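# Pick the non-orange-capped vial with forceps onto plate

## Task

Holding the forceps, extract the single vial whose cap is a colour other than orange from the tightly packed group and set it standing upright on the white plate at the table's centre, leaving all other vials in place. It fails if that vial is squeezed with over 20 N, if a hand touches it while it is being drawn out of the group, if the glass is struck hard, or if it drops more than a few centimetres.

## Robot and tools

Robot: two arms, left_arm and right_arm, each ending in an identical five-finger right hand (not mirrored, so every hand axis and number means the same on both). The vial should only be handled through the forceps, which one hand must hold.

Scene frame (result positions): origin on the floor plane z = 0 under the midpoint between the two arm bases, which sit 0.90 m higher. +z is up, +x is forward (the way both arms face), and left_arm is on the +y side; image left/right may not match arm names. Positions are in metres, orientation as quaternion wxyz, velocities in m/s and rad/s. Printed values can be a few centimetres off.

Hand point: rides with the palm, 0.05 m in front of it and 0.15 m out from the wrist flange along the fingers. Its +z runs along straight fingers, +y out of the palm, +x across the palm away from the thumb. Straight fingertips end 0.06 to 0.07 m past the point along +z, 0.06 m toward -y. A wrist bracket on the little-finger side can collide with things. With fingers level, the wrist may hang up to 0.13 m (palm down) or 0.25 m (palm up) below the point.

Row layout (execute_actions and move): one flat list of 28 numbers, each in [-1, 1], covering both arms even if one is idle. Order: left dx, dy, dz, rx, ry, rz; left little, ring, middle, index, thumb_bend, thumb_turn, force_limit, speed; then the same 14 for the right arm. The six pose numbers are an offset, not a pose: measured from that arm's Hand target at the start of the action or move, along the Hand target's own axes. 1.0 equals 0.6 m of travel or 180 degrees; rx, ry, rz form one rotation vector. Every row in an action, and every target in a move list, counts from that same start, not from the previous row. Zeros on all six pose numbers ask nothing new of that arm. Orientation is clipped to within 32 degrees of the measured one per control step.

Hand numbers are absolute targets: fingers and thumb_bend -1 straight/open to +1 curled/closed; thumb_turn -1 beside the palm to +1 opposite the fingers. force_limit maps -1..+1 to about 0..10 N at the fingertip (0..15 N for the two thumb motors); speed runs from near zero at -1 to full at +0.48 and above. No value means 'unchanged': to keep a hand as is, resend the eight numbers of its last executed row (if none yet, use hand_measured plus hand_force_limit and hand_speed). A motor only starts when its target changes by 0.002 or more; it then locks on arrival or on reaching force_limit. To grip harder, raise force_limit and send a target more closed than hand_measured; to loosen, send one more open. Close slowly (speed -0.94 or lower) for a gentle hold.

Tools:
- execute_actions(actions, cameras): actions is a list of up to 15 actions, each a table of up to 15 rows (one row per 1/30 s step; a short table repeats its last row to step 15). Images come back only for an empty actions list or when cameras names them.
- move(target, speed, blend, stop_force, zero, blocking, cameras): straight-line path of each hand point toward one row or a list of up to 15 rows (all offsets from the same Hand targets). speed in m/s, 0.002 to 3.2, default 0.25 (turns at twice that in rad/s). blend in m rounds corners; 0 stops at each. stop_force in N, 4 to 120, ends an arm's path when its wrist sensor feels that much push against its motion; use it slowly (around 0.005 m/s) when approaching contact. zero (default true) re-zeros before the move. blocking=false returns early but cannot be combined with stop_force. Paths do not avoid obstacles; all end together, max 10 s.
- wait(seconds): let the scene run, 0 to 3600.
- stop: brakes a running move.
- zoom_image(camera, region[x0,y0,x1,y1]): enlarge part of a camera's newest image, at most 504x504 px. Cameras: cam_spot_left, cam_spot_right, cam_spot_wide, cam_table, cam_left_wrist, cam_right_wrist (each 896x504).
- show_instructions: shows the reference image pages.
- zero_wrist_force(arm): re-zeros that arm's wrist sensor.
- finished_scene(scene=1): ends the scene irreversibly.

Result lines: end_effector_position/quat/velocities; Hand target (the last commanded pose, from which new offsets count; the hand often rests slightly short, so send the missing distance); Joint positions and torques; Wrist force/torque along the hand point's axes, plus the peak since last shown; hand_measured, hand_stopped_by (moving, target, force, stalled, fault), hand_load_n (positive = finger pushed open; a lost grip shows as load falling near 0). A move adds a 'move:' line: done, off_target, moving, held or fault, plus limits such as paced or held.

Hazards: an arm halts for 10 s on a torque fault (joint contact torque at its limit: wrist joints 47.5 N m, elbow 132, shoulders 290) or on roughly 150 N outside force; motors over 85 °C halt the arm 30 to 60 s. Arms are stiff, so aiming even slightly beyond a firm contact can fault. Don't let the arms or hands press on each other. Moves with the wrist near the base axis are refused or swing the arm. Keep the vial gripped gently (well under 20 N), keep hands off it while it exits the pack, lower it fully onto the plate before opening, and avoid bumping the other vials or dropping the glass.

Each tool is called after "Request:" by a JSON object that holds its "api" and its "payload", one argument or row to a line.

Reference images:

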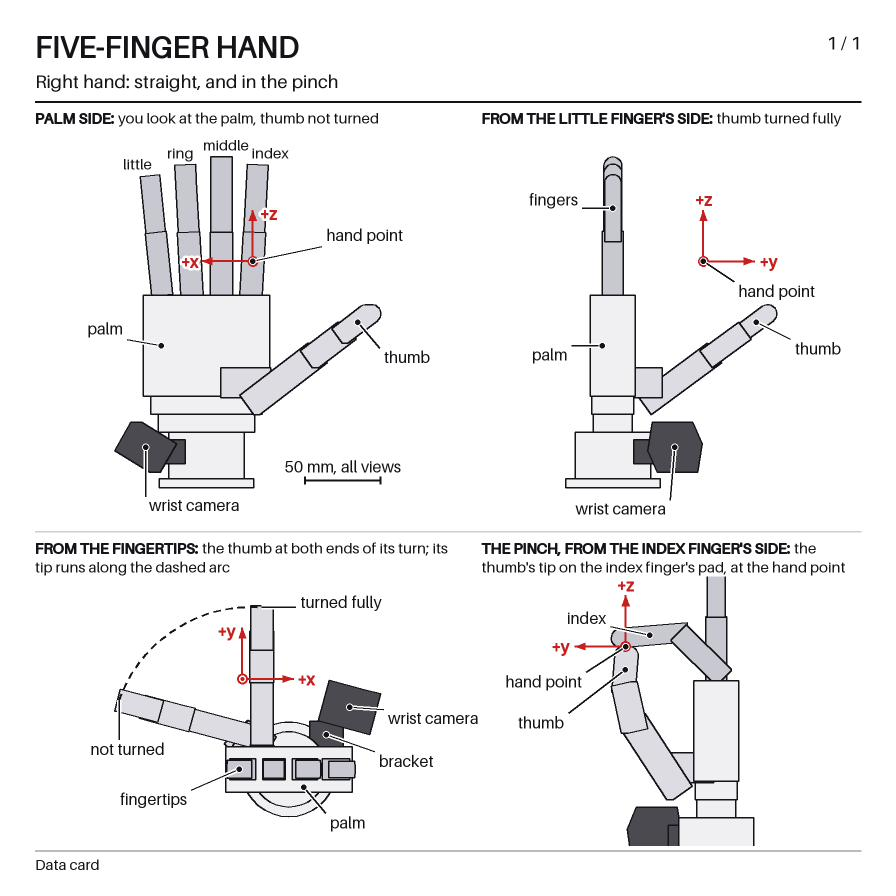

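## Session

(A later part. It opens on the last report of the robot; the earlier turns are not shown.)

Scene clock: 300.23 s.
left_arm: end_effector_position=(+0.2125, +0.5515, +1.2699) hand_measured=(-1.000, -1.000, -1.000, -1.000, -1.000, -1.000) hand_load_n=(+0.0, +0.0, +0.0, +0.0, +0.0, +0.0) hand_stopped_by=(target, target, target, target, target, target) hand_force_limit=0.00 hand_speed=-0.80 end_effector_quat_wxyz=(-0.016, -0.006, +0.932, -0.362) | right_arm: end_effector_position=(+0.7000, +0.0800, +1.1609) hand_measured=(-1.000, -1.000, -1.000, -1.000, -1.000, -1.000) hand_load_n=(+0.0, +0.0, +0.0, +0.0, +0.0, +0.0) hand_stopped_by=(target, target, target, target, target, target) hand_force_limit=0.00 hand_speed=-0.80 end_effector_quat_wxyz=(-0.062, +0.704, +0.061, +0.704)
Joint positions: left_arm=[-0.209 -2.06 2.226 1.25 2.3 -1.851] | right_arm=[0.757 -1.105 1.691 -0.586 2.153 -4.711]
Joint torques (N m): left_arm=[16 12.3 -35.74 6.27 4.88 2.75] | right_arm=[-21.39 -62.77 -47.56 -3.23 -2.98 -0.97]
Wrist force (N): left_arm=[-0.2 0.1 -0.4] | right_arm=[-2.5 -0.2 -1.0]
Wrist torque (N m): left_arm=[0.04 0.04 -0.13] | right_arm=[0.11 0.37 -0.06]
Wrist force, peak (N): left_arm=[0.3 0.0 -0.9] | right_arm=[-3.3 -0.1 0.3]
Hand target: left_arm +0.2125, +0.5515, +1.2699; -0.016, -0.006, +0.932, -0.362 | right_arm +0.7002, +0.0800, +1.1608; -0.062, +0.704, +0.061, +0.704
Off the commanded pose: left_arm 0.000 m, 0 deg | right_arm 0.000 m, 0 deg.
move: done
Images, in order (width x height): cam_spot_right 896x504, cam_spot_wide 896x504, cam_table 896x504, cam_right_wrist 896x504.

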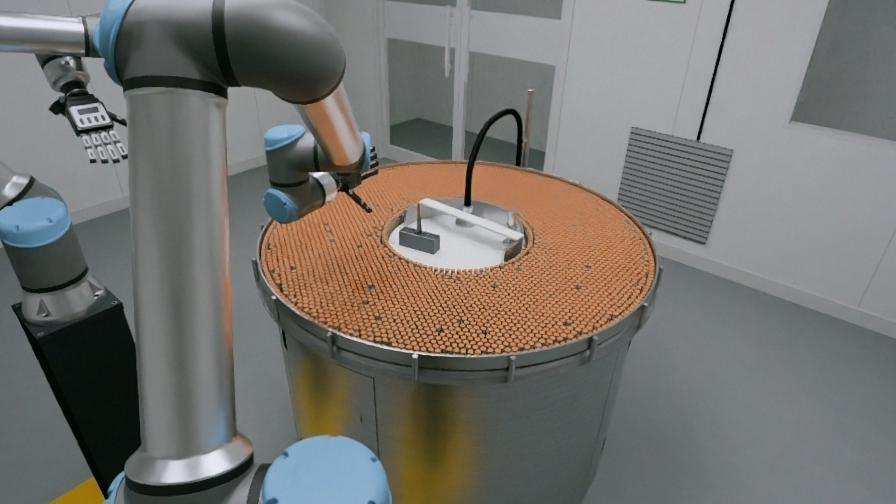

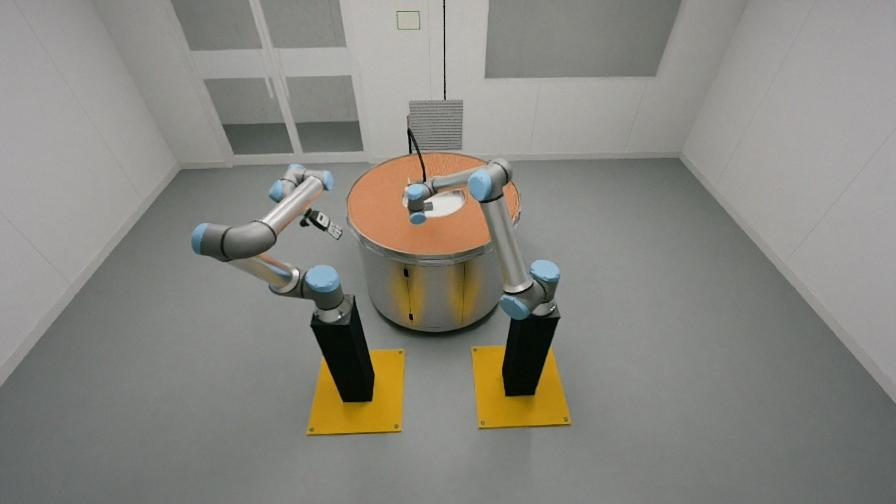

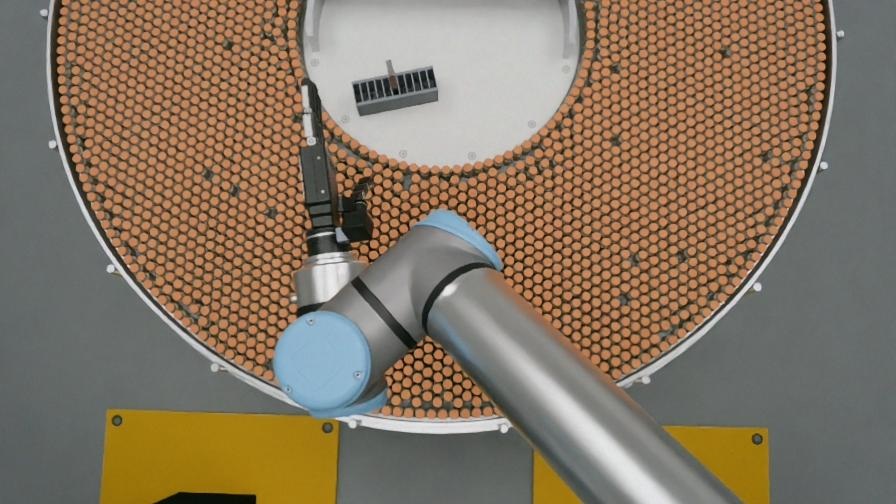

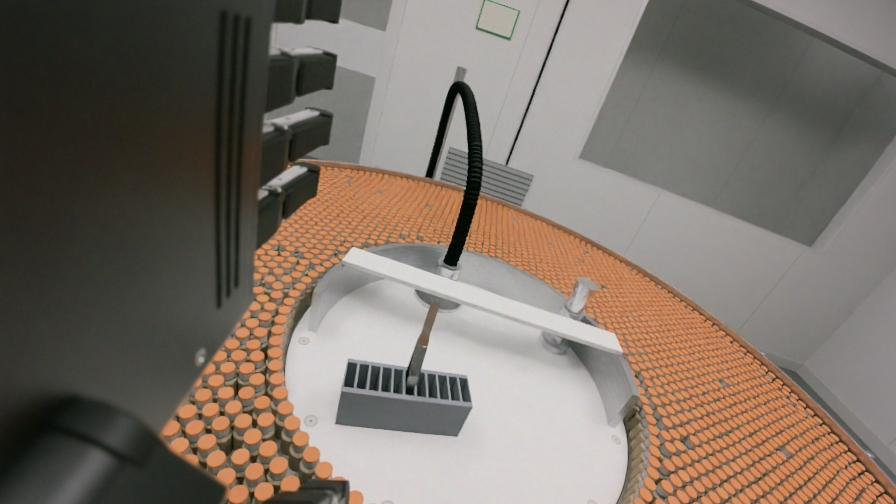

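Request:
{"api": "zoom_image", "payload": {
  "camera": "cam_right_wrist",
  "region": [330, 280, 490, 450]
}}

Request:
{"api": "zoom_image", "payload": {
  "camera": "cam_spot_right",
  "region": [340, 170, 480, 270]
}}

Scaled by 2.965 from the camera's image (finer frame: 1280x720).

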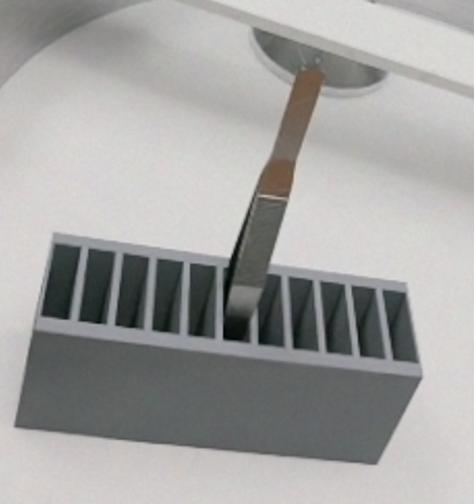

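Scaled by 3.600 from the camera's image (finer frame: 1280x720).

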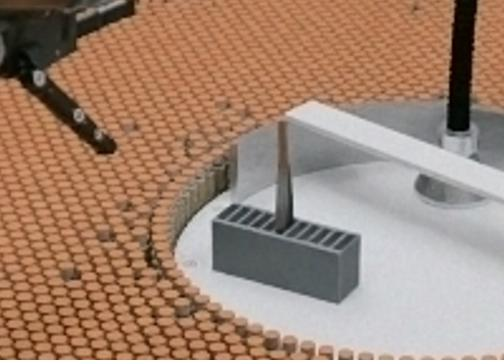

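Request:
{"api": "move", "payload": {
  "target": [0,0,0,0,0,0,-1,-1,-1,-1,-1,-1,0,-0.8,0,0,0,0,0,0,-1,-1,-0.3,-0.3,-0.6,1,0,-0.3],
  "cameras": ["cam_right_wrist"]
}}

Scene clock: 343.17 s.
left_arm: end_effector_position=(+0.2125, +0.5515, +1.2699) hand_measured=(-1.000, -1.000, -1.000, -1.000, -1.000, -1.000) hand_load_n=(+0.0, +0.0, +0.0, +0.0, +0.0, +0.0) hand_stopped_by=(target, target, target, target, target, target) hand_force_limit=0.00 hand_speed=-0.80 end_effector_quat_wxyz=(-0.016, -0.006, +0.932, -0.362) | right_arm: end_effector_position=(+0.7002, +0.0800, +1.1608) hand_measured=(-1.000, -1.000, -0.300, -0.300, -0.600, +1.000) hand_load_n=(-0.5, -0.5, +0.0, +0.0, +0.0, +0.0) hand_stopped_by=(target, target, target, target, target, target) hand_force_limit=0.00 hand_speed=-0.30 end_effector_quat_wxyz=(-0.062, +0.704, +0.061, +0.704)
Joint positions: left_arm=[-0.209 -2.06 2.226 1.25 2.3 -1.851] | right_arm=[0.757 -1.104 1.691 -0.586 2.153 -4.711]
Joint torques (N m): left_arm=[16.13 11.4 -35.62 6.12 4.99 2.55] | right_arm=[-19.59 -59.65 -46.37 -0.99 -0.7 -3.1]
Wrist force (N): left_arm=[0.0 0.0 -0.4] | right_arm=[-2.6 0.1 -1.0]
Wrist torque (N m): left_arm=[0.02 0.01 -0.12] | right_arm=[0.15 0.38 -0.05]
Wrist force, peak (N): left_arm=[0.3 0.7 -0.8] | right_arm=[-3.0 0.0 -1.4]
Hand target: left_arm +0.2125, +0.5515, +1.2699; -0.016, -0.006, +0.932, -0.362 | right_arm +0.7002, +0.0800, +1.1608; -0.062, +0.704, +0.061, +0.704
Off the commanded pose: left_arm 0.000 m, 0 deg | right_arm 0.000 m, 0 deg.
move: done

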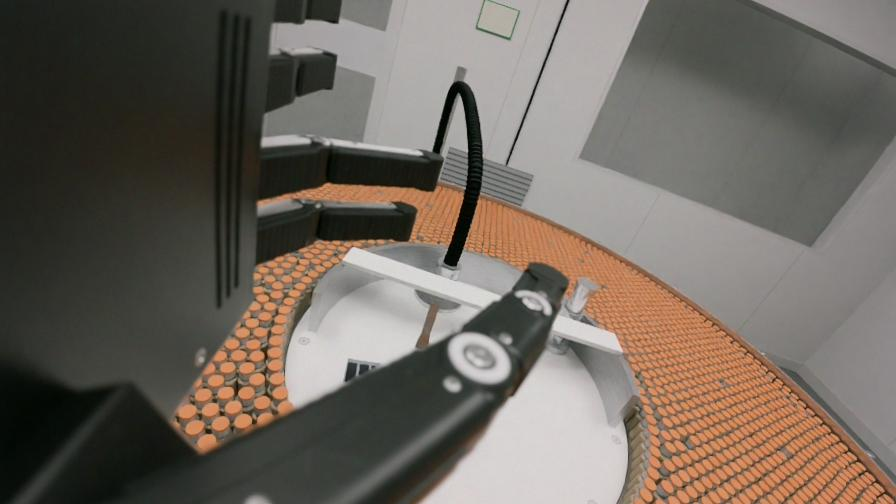

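Request:
{"api": "move", "payload": {
  "target": [-0.8835,-0.158,0.374,0.1436,0.0797,0.0014,-1,-1,-1,-1,-1,-1,0,-0.8,0,0,0,0,0,0,-1,-1,-0.3,-0.3,-0.6,1,0,-0.3],
  "cameras": ["cam_left_wrist","cam_spot_left","cam_spot_wide","cam_table"]
}}

Scene clock: 399.77 s.
left_arm: end_effector_position=(+0.6894, +0.3496, +1.1604) hand_measured=(-1.000, -1.000, -1.000, -1.000, -1.000, -1.000) hand_load_n=(+0.0, +0.0, +0.0, +0.0, +0.0, +0.0) hand_stopped_by=(target, target, target, target, target, target) hand_force_limit=0.00 hand_speed=-0.80 end_effector_quat_wxyz=(-0.116, +0.032, +0.831, -0.543) | right_arm: end_effector_position=(+0.7002, +0.0800, +1.1608) hand_measured=(-1.000, -1.000, -0.300, -0.300, -0.600, +1.000) hand_load_n=(+0.0, +0.0, +0.0, +0.0, +0.0, +0.0) hand_stopped_by=(target, target, target, target, target, target) hand_force_limit=0.00 hand_speed=-0.30 end_effector_quat_wxyz=(-0.062, +0.704, +0.061, +0.704)
Joint positions: left_arm=[-0.215 -1.006 1.529 1.128 2.748 -1.656] | right_arm=[0.757 -1.104 1.691 -0.586 2.153 -4.711]
Joint torques (N m): left_arm=[15.39 -92.49 -29.45 1.87 -1.35 -2.74] | right_arm=[-14.22 -58.2 -42.27 -1.4 0.97 -3.11]
Wrist force (N): left_arm=[-0.4 0.5 -1.6] | right_arm=[-2.2 -0.4 -1.2]
Wrist torque (N m): left_arm=[0.16 0.16 0.23] | right_arm=[0.09 0.31 -0.03]
Wrist force, peak (N): left_arm=[-6.6 0.8 -0.1] | right_arm=[-2.9 0.1 -1.5]
Hand target: left_arm +0.6893, +0.3496, +1.1605; -0.116, +0.032, +0.831, -0.543 (not the last commanded pose) | right_arm +0.7002, +0.0800, +1.1608; -0.062, +0.704, +0.061, +0.704
Off the commanded pose: left_arm 0.054 m, 3 deg | right_arm 0.000 m, 0 deg.
move: held (left_arm; a check stopped the path); limits=held
pose unreachable (left arm): on one or more control steps of this call, first in action 0 (counted from 0), this arm could not follow its commanded pose, so it was not sent that pose on those steps. It may still have moved: this result reports where it is.
cause: moving toward the commanded pose would bring two parts of the arm too close to each other (joints 4 (wrist 1) to 6 (wrist 3) lie between them).
Images, in order (width x height): cam_spot_left 896x504, cam_spot_wide 896x504, cam_table 896x504, cam_left_wrist 896x504.

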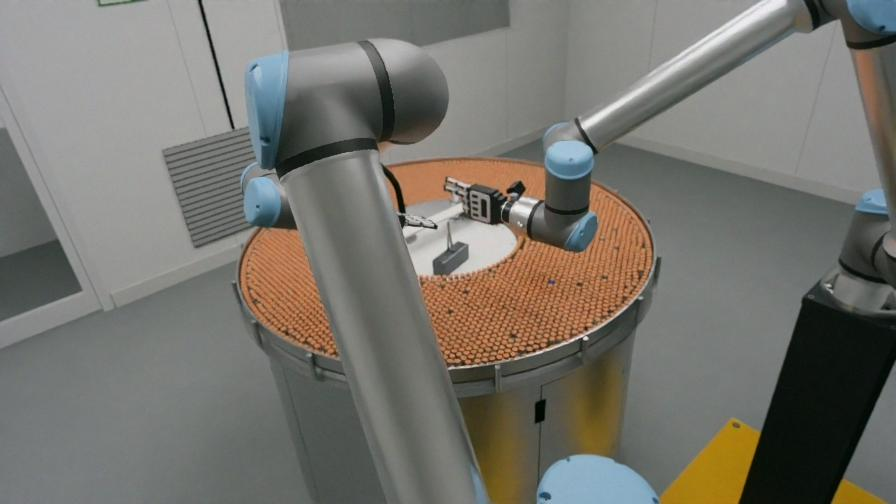

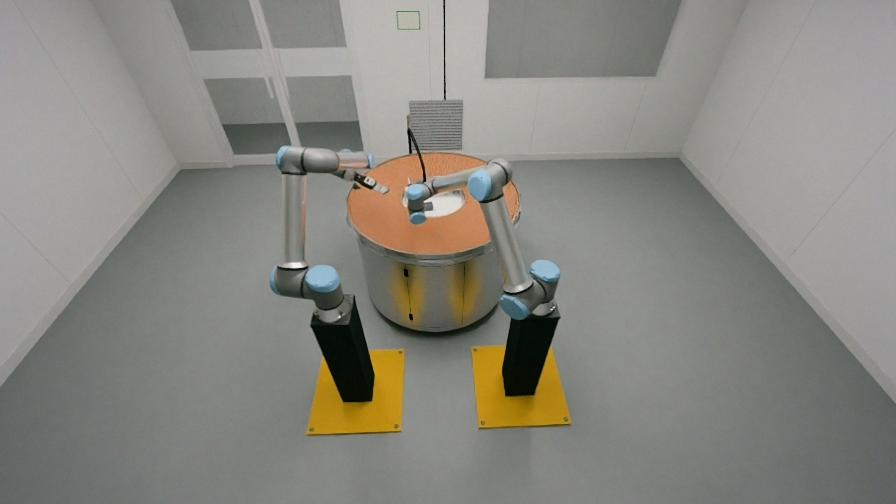

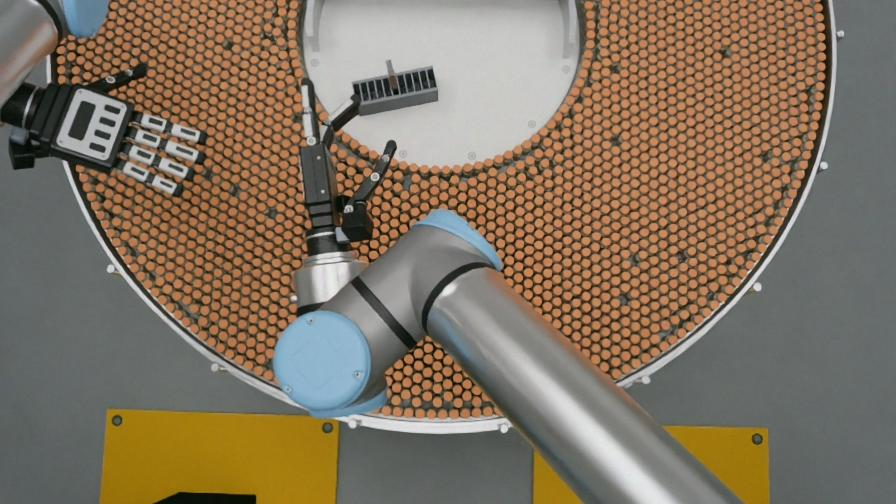

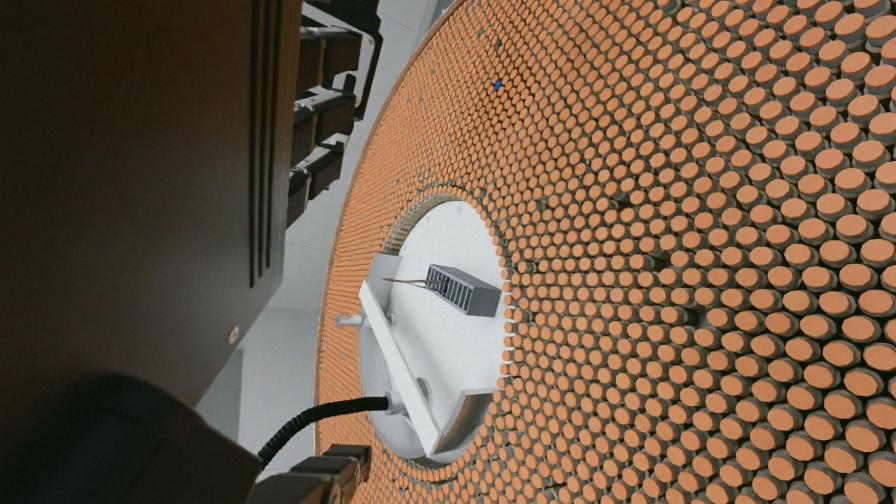

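Request:
{"api": "zoom_image", "payload": {
  "camera": "cam_left_wrist",
  "region": [360, 220, 520, 330]
}}

Scaled by 3.150 from the camera's image (finer frame: 1280x720).

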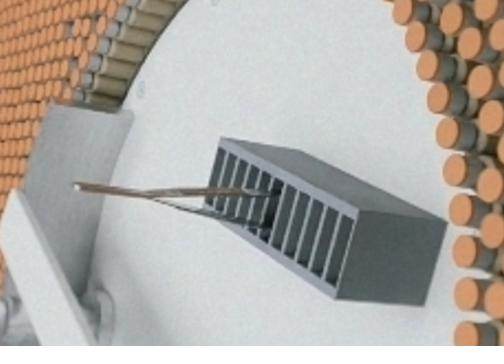

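Request:
{"api": "move", "payload": {
  "target": [0,0,0,0,0,0,-1,-1,-1,-1,-1,-1,0,-0.8,-0.0517,-0.0205,0.1333,0,0,0,-1,-1,-0.3,-0.3,-0.6,1,0,-0.3],
  "speed": 0.1,
  "cameras": ["cam_left_wrist","cam_spot_right","cam_right_wrist","cam_table"]
}}

Scene clock: 419.47 s.
left_arm: end_effector_position=(+0.6893, +0.3496, +1.1605) hand_measured=(-1.000, -1.000, -1.000, -1.000, -1.000, -1.000) hand_load_n=(+0.0, +0.0, +0.0, -0.5, +0.0, +0.0) hand_stopped_by=(target, target, target, target, target, target) hand_force_limit=0.00 hand_speed=-0.80 end_effector_quat_wxyz=(-0.116, +0.032, +0.831, -0.543) | right_arm: end_effector_position=(+0.7767, +0.1060, +1.1298) hand_measured=(-1.000, -1.000, -0.300, -0.300, -0.600, +1.000) hand_load_n=(+0.0, +0.0, +0.0, +0.0, -0.5, +0.5) hand_stopped_by=(target, target, target, target, target, target) hand_force_limit=0.00 hand_speed=-0.30 end_effector_quat_wxyz=(-0.062, +0.704, +0.061, +0.704)
Joint positions: left_arm=[-0.215 -1.006 1.529 1.128 2.747 -1.656] | right_arm=[0.716 -0.985 1.559 -0.574 2.112 -4.711]
Joint torques (N m): left_arm=[14.5 -93.47 -29.37 1.92 -1.54 -2.66] | right_arm=[-21.5 -68.64 -48.41 -0.12 -3.08 -0.96]
Wrist force (N): left_arm=[-0.3 0.2 -1.5] | right_arm=[-2.1 0.1 -1.3]
Wrist torque (N m): left_arm=[0.12 0.15 0.22] | right_arm=[0.17 0.32 -0.02]
Wrist force, peak (N): left_arm=[-0.3 0.5 -1.8] | right_arm=[-2.7 0.6 -1.5]
Hand target: left_arm +0.6893, +0.3496, +1.1605; -0.116, +0.032, +0.831, -0.543 | right_arm +0.7768, +0.1061, +1.1298; -0.062, +0.704, +0.061, +0.704
Off the commanded pose: left_arm 0.000 m, 0 deg | right_arm 0.000 m, 0 deg.
move: done
Images, in order (width x height): cam_spot_right 896x504, cam_table 896x504, cam_left_wrist 896x504, cam_right_wrist 896x504.

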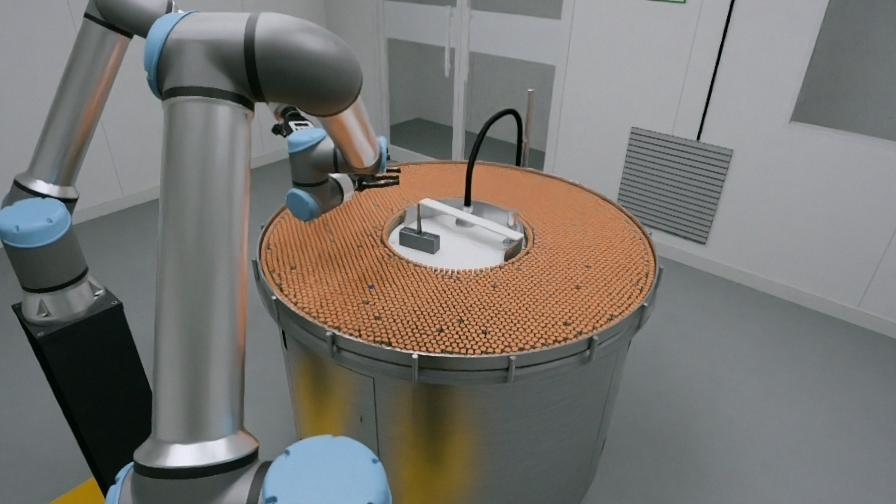

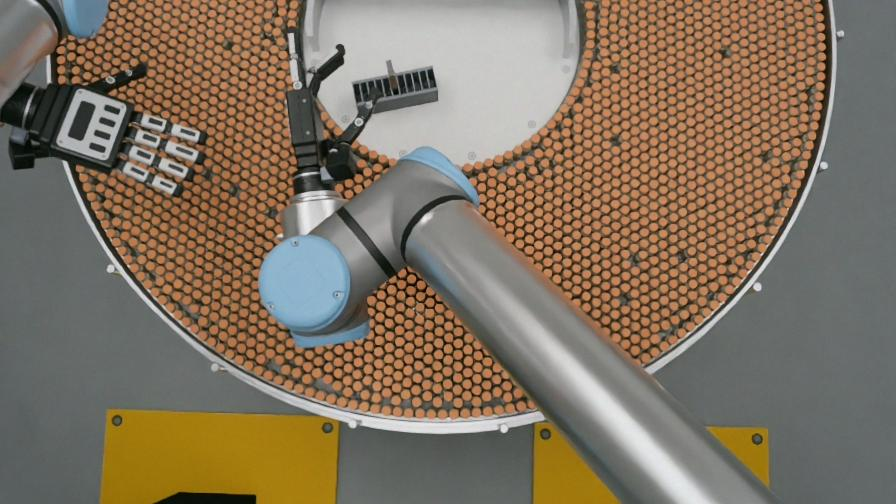

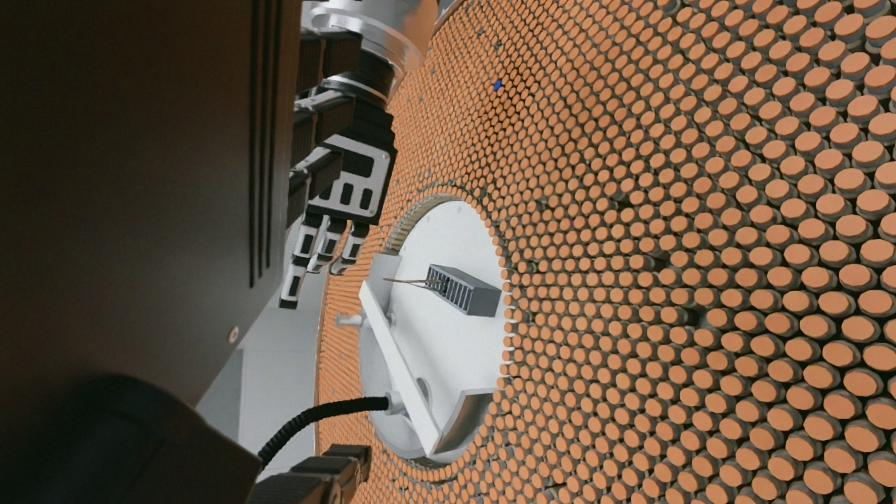

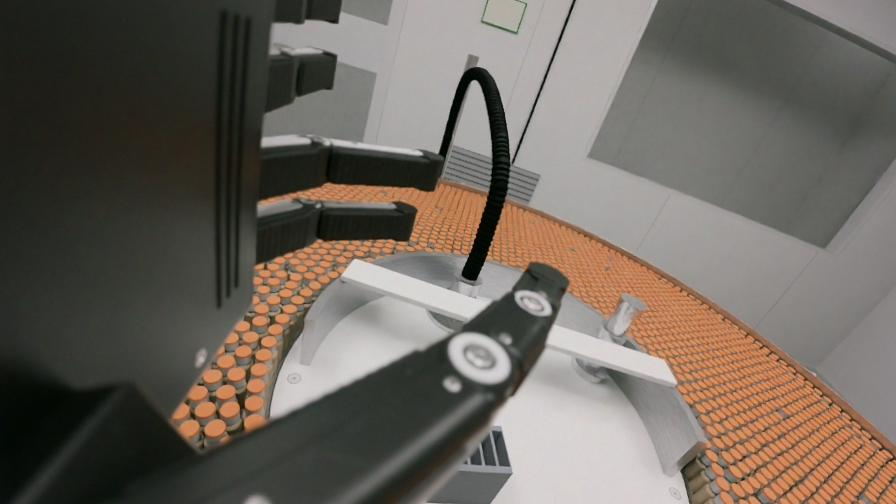

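Request:
{"api": "move", "payload": {
  "target": [0,0,0,0,0,0,-1,-1,-1,-1,-1,-1,0,-0.8,-0.05,-0.006,0.0558,0,0,0,-1,-1,-0.3,-0.3,-0.6,1,0,-0.3],
  "speed": 0.08,
  "cameras": ["cam_left_wrist","cam_spot_right","cam_right_wrist","cam_table"]
}}

Request:
{"api": "zoom_image", "payload": {
  "camera": "cam_table",
  "region": [270, 0, 450, 130]
}}

Request:
{"api": "zoom_image", "payload": {
  "camera": "cam_spot_right",
  "region": [320, 130, 480, 270]
}}

Request:
{"api": "zoom_image", "payload": {
  "camera": "cam_left_wrist",
  "region": [280, 150, 540, 350]
}}

Scene clock: 457.43 s.
left_arm: end_effector_position=(+0.6893, +0.3496, +1.1605) hand_measured=(-1.000, -1.000, -1.000, -1.000, -1.000, -1.000) hand_load_n=(+0.0, +0.0, +0.0, +0.0, +0.0, -0.5) hand_stopped_by=(target, target, target, target, target, target) hand_force_limit=0.00 hand_speed=-0.80 end_effector_quat_wxyz=(-0.116, +0.032, +0.831, -0.543) | right_arm: end_effector_position=(+0.8090, +0.1154, +1.0999) hand_measured=(-1.000, -1.000, -0.300, -0.300, -0.600, +1.000) hand_load_n=(+0.0, +0.0, +0.0, -0.5, +0.0, +0.5) hand_stopped_by=(target, target, target, target, target, target) hand_force_limit=0.00 hand_speed=-0.30 end_effector_quat_wxyz=(-0.062, +0.704, +0.061, +0.704)
Joint positions: left_arm=[-0.215 -1.006 1.529 1.128 2.747 -1.656] | right_arm=[0.7 -0.92 1.509 -0.589 2.095 -4.711]
Joint torques (N m): left_arm=[11.39 -93.13 -29.31 1.75 -1.25 -2.28] | right_arm=[-19.71 -72.76 -48.1 -4.68 -3.09 1.52]
Wrist force (N): left_arm=[-0.4 0.3 -1.3] | right_arm=[-2.2 -0.1 -1.7]
Wrist torque (N m): left_arm=[0.12 0.15 0.22] | right_arm=[0.16 0.31 -0.05]
Wrist force, peak (N): left_arm=[-0.5 0.2 -1.8] | right_arm=[-2.6 0.3 -1.5]
Hand target: left_arm +0.6893, +0.3496, +1.1605; -0.116, +0.032, +0.831, -0.543 | right_arm +0.8092, +0.1155, +1.0998; -0.062, +0.704, +0.061, +0.704
Off the commanded pose: left_arm 0.000 m, 0 deg | right_arm 0.000 m, 0 deg.
move: done
Images, in order (width x height): cam_spot_right 896x504, cam_table 896x504, cam_left_wrist 896x504, cam_right_wrist 896x504.

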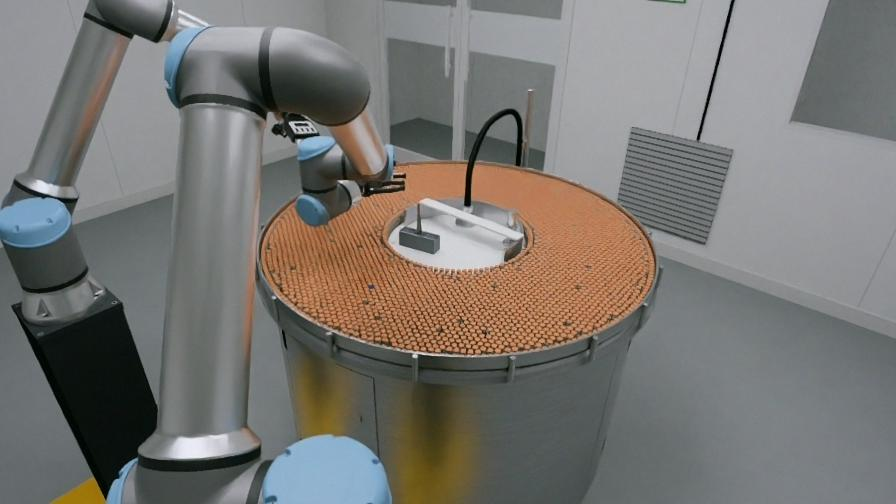

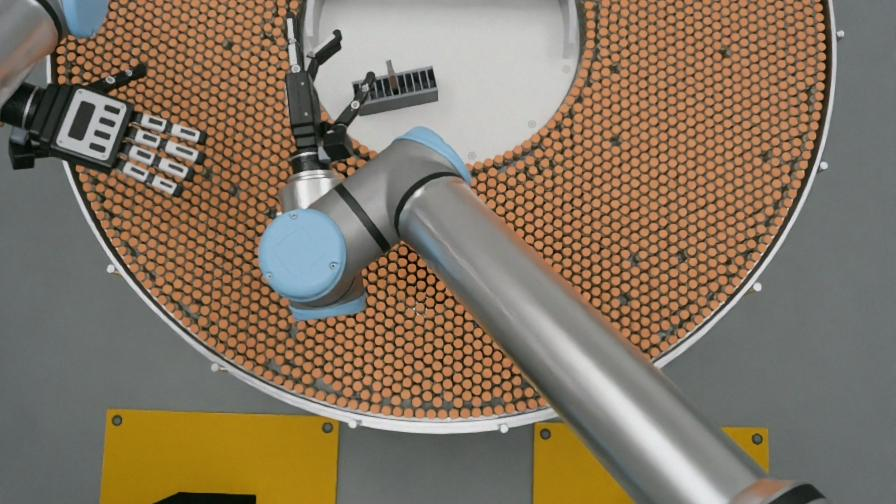

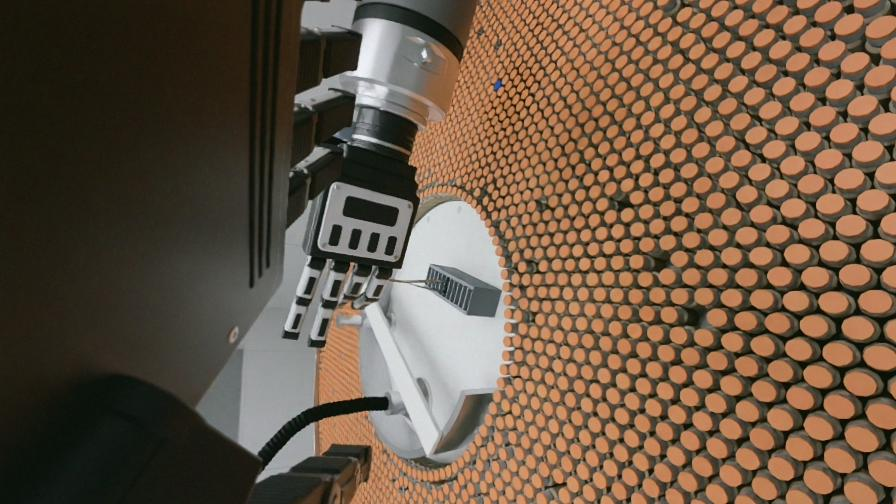

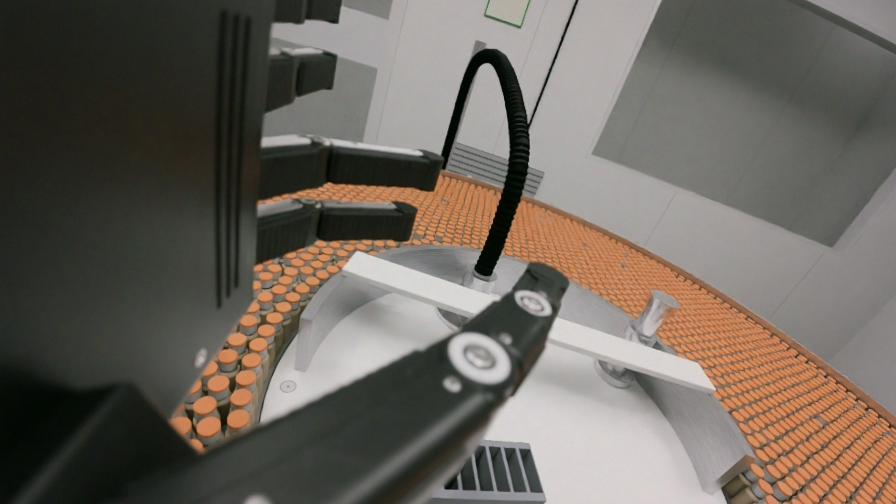

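Scaled by 2.800 from the camera's image (finer frame: 1280x720).

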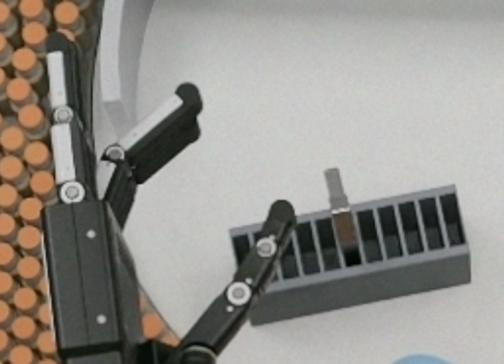

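Scaled by 3.150 from the camera's image (finer frame: 1280x720).

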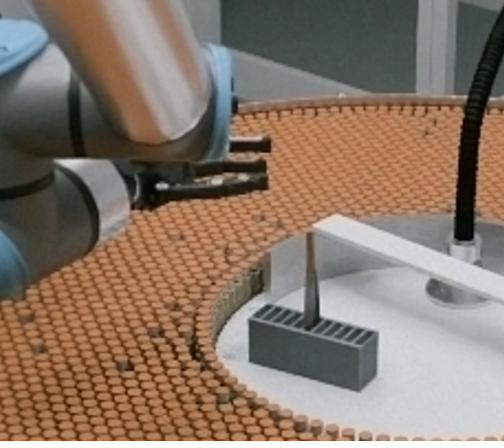

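Scaled by 1.938 from the camera's image (finer frame: 1280x720).

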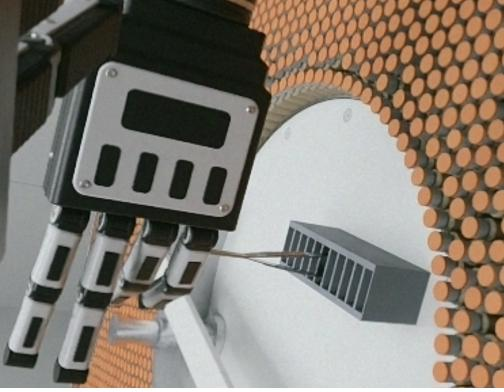

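Request:
{"api": "move", "payload": {
  "target": [0,0,0,0,0,0,-1,-1,-1,-1,-1,-1,0,-0.8,-0.075,0,0.02,0,0,0,-1,-1,-0.3,-0.3,-0.6,1,0,-0.3],
  "speed": 0.05,
  "cameras": ["cam_left_wrist","cam_spot_right","cam_right_wrist","cam_table","cam_spot_left"]
}}

Request:
{"api": "zoom_image", "payload": {
  "camera": "cam_table",
  "region": [270, 0, 450, 130]
}}

Request:
{"api": "zoom_image", "payload": {
  "camera": "cam_spot_right",
  "region": [340, 150, 480, 270]
}}

Request:
{"api": "zoom_image", "payload": {
  "camera": "cam_left_wrist",
  "region": [280, 150, 540, 350]
}}

Scene clock: 480.10 s.
left_arm: end_effector_position=(+0.6893, +0.3496, +1.1605) hand_measured=(-1.000, -1.000, -1.000, -1.000, -1.000, -1.000) hand_load_n=(+0.0, +0.0, +0.0, +0.0, +0.0, -0.5) hand_stopped_by=(target, target, target, target, target, target) hand_force_limit=0.00 hand_speed=-0.80 end_effector_quat_wxyz=(-0.116, +0.032, +0.831, -0.543) | right_arm: end_effector_position=(+0.8209, +0.1176, +1.0551) hand_measured=(-1.000, -1.000, -0.300, -0.300, -0.600, +1.000) hand_load_n=(+0.0, +0.0, +0.0, +0.0, +0.0, +0.5) hand_stopped_by=(target, target, target, target, target, target) hand_force_limit=0.00 hand_speed=-0.30 end_effector_quat_wxyz=(-0.062, +0.704, +0.061, +0.704)
Joint positions: left_arm=[-0.215 -1.006 1.529 1.128 2.747 -1.656] | right_arm=[0.693 -0.865 1.505 -0.64 2.088 -4.711]
Joint torques (N m): left_arm=[9.22 -93.51 -29.8 1.59 -1.15 -2.32] | right_arm=[-21.11 -76.69 -46.55 -4.64 -3.11 1.05]
Wrist force (N): left_arm=[-0.3 0.4 -1.4] | right_arm=[-1.9 -0.4 -1.6]
Wrist torque (N m): left_arm=[0.12 0.14 0.22] | right_arm=[0.10 0.28 -0.02]
Wrist force, peak (N): left_arm=[-0.4 0.7 -1.7] | right_arm=[-2.6 -0.1 -1.8]
Hand target: left_arm +0.6893, +0.3496, +1.1605; -0.116, +0.032, +0.831, -0.543 | right_arm +0.8210, +0.1176, +1.0548; -0.062, +0.704, +0.061, +0.704
Off the commanded pose: left_arm 0.000 m, 0 deg | right_arm 0.000 m, 0 deg.
move: done
Images, in order (width x height): cam_spot_left 896x504, cam_spot_right 896x504, cam_table 896x504, cam_left_wrist 896x504, cam_right_wrist 896x504.

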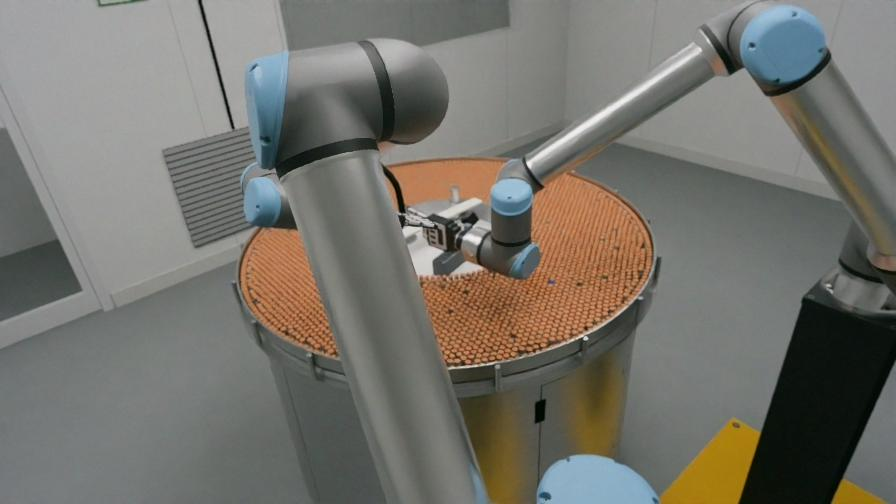

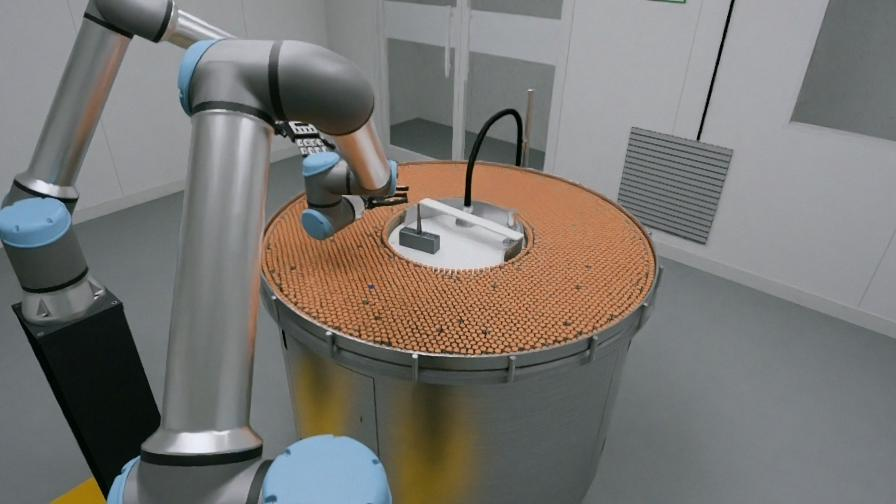

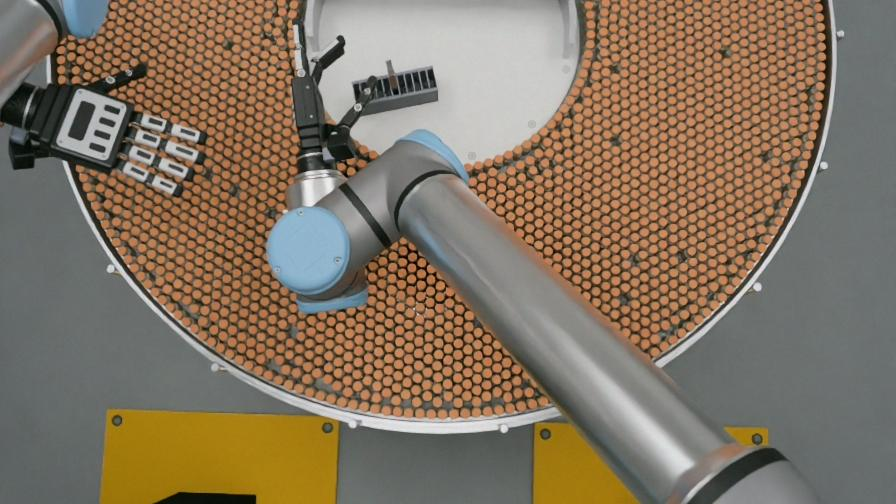

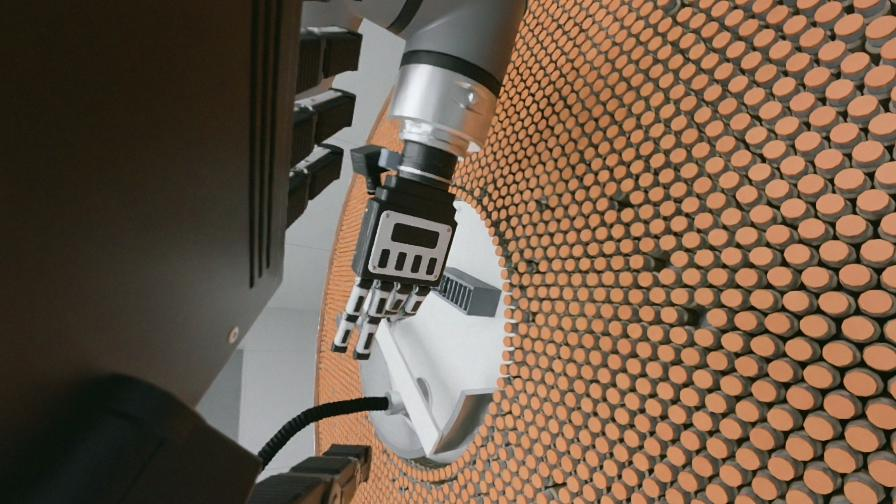

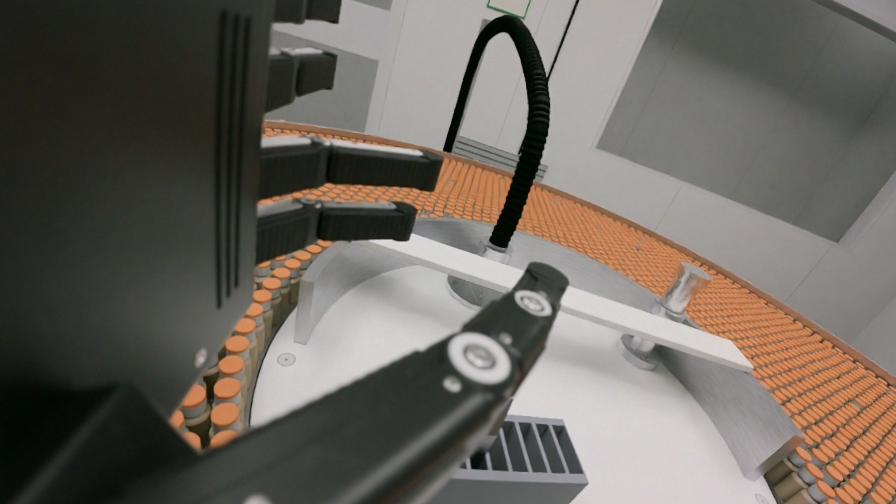

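Scaled by 2.800 from the camera's image (finer frame: 1280x720).

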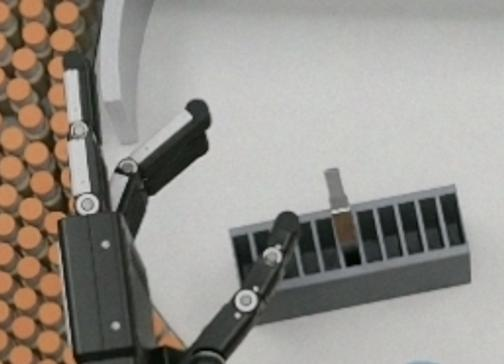

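Scaled by 3.600 from the camera's image (finer frame: 1280x720).

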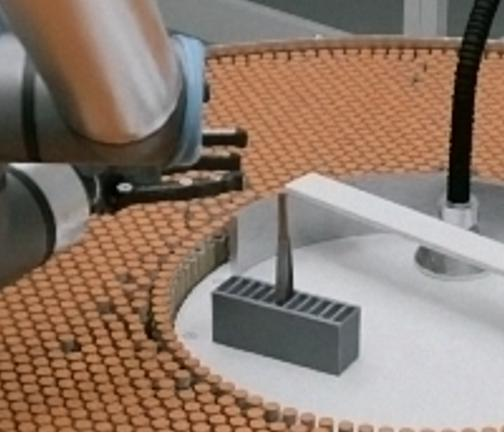

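Scaled by 1.938 from the camera's image (finer frame: 1280x720).

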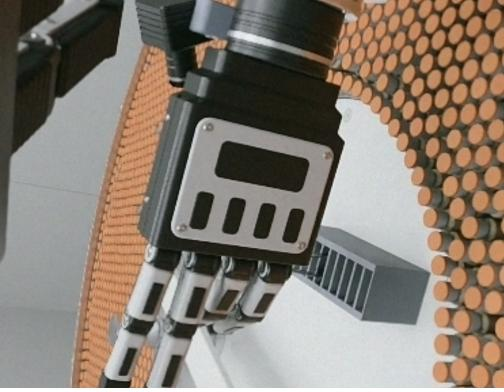

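Request:
{"api": "zoom_image", "payload": {
  "camera": "cam_spot_left",
  "region": [390, 170, 590, 310]
}}

Request:
{"api": "zoom_image", "payload": {
  "camera": "cam_spot_right",
  "region": [290, 140, 430, 260]
}}

Scaled by 2.520 from the camera's image (finer frame: 1280x720).

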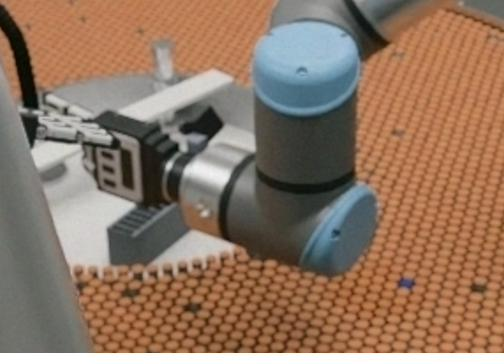

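Scaled by 3.600 from the camera's image (finer frame: 1280x720).

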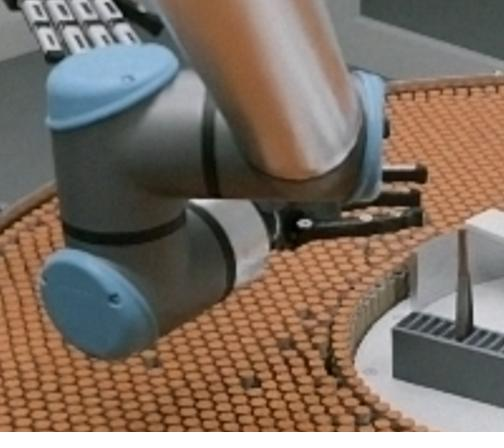

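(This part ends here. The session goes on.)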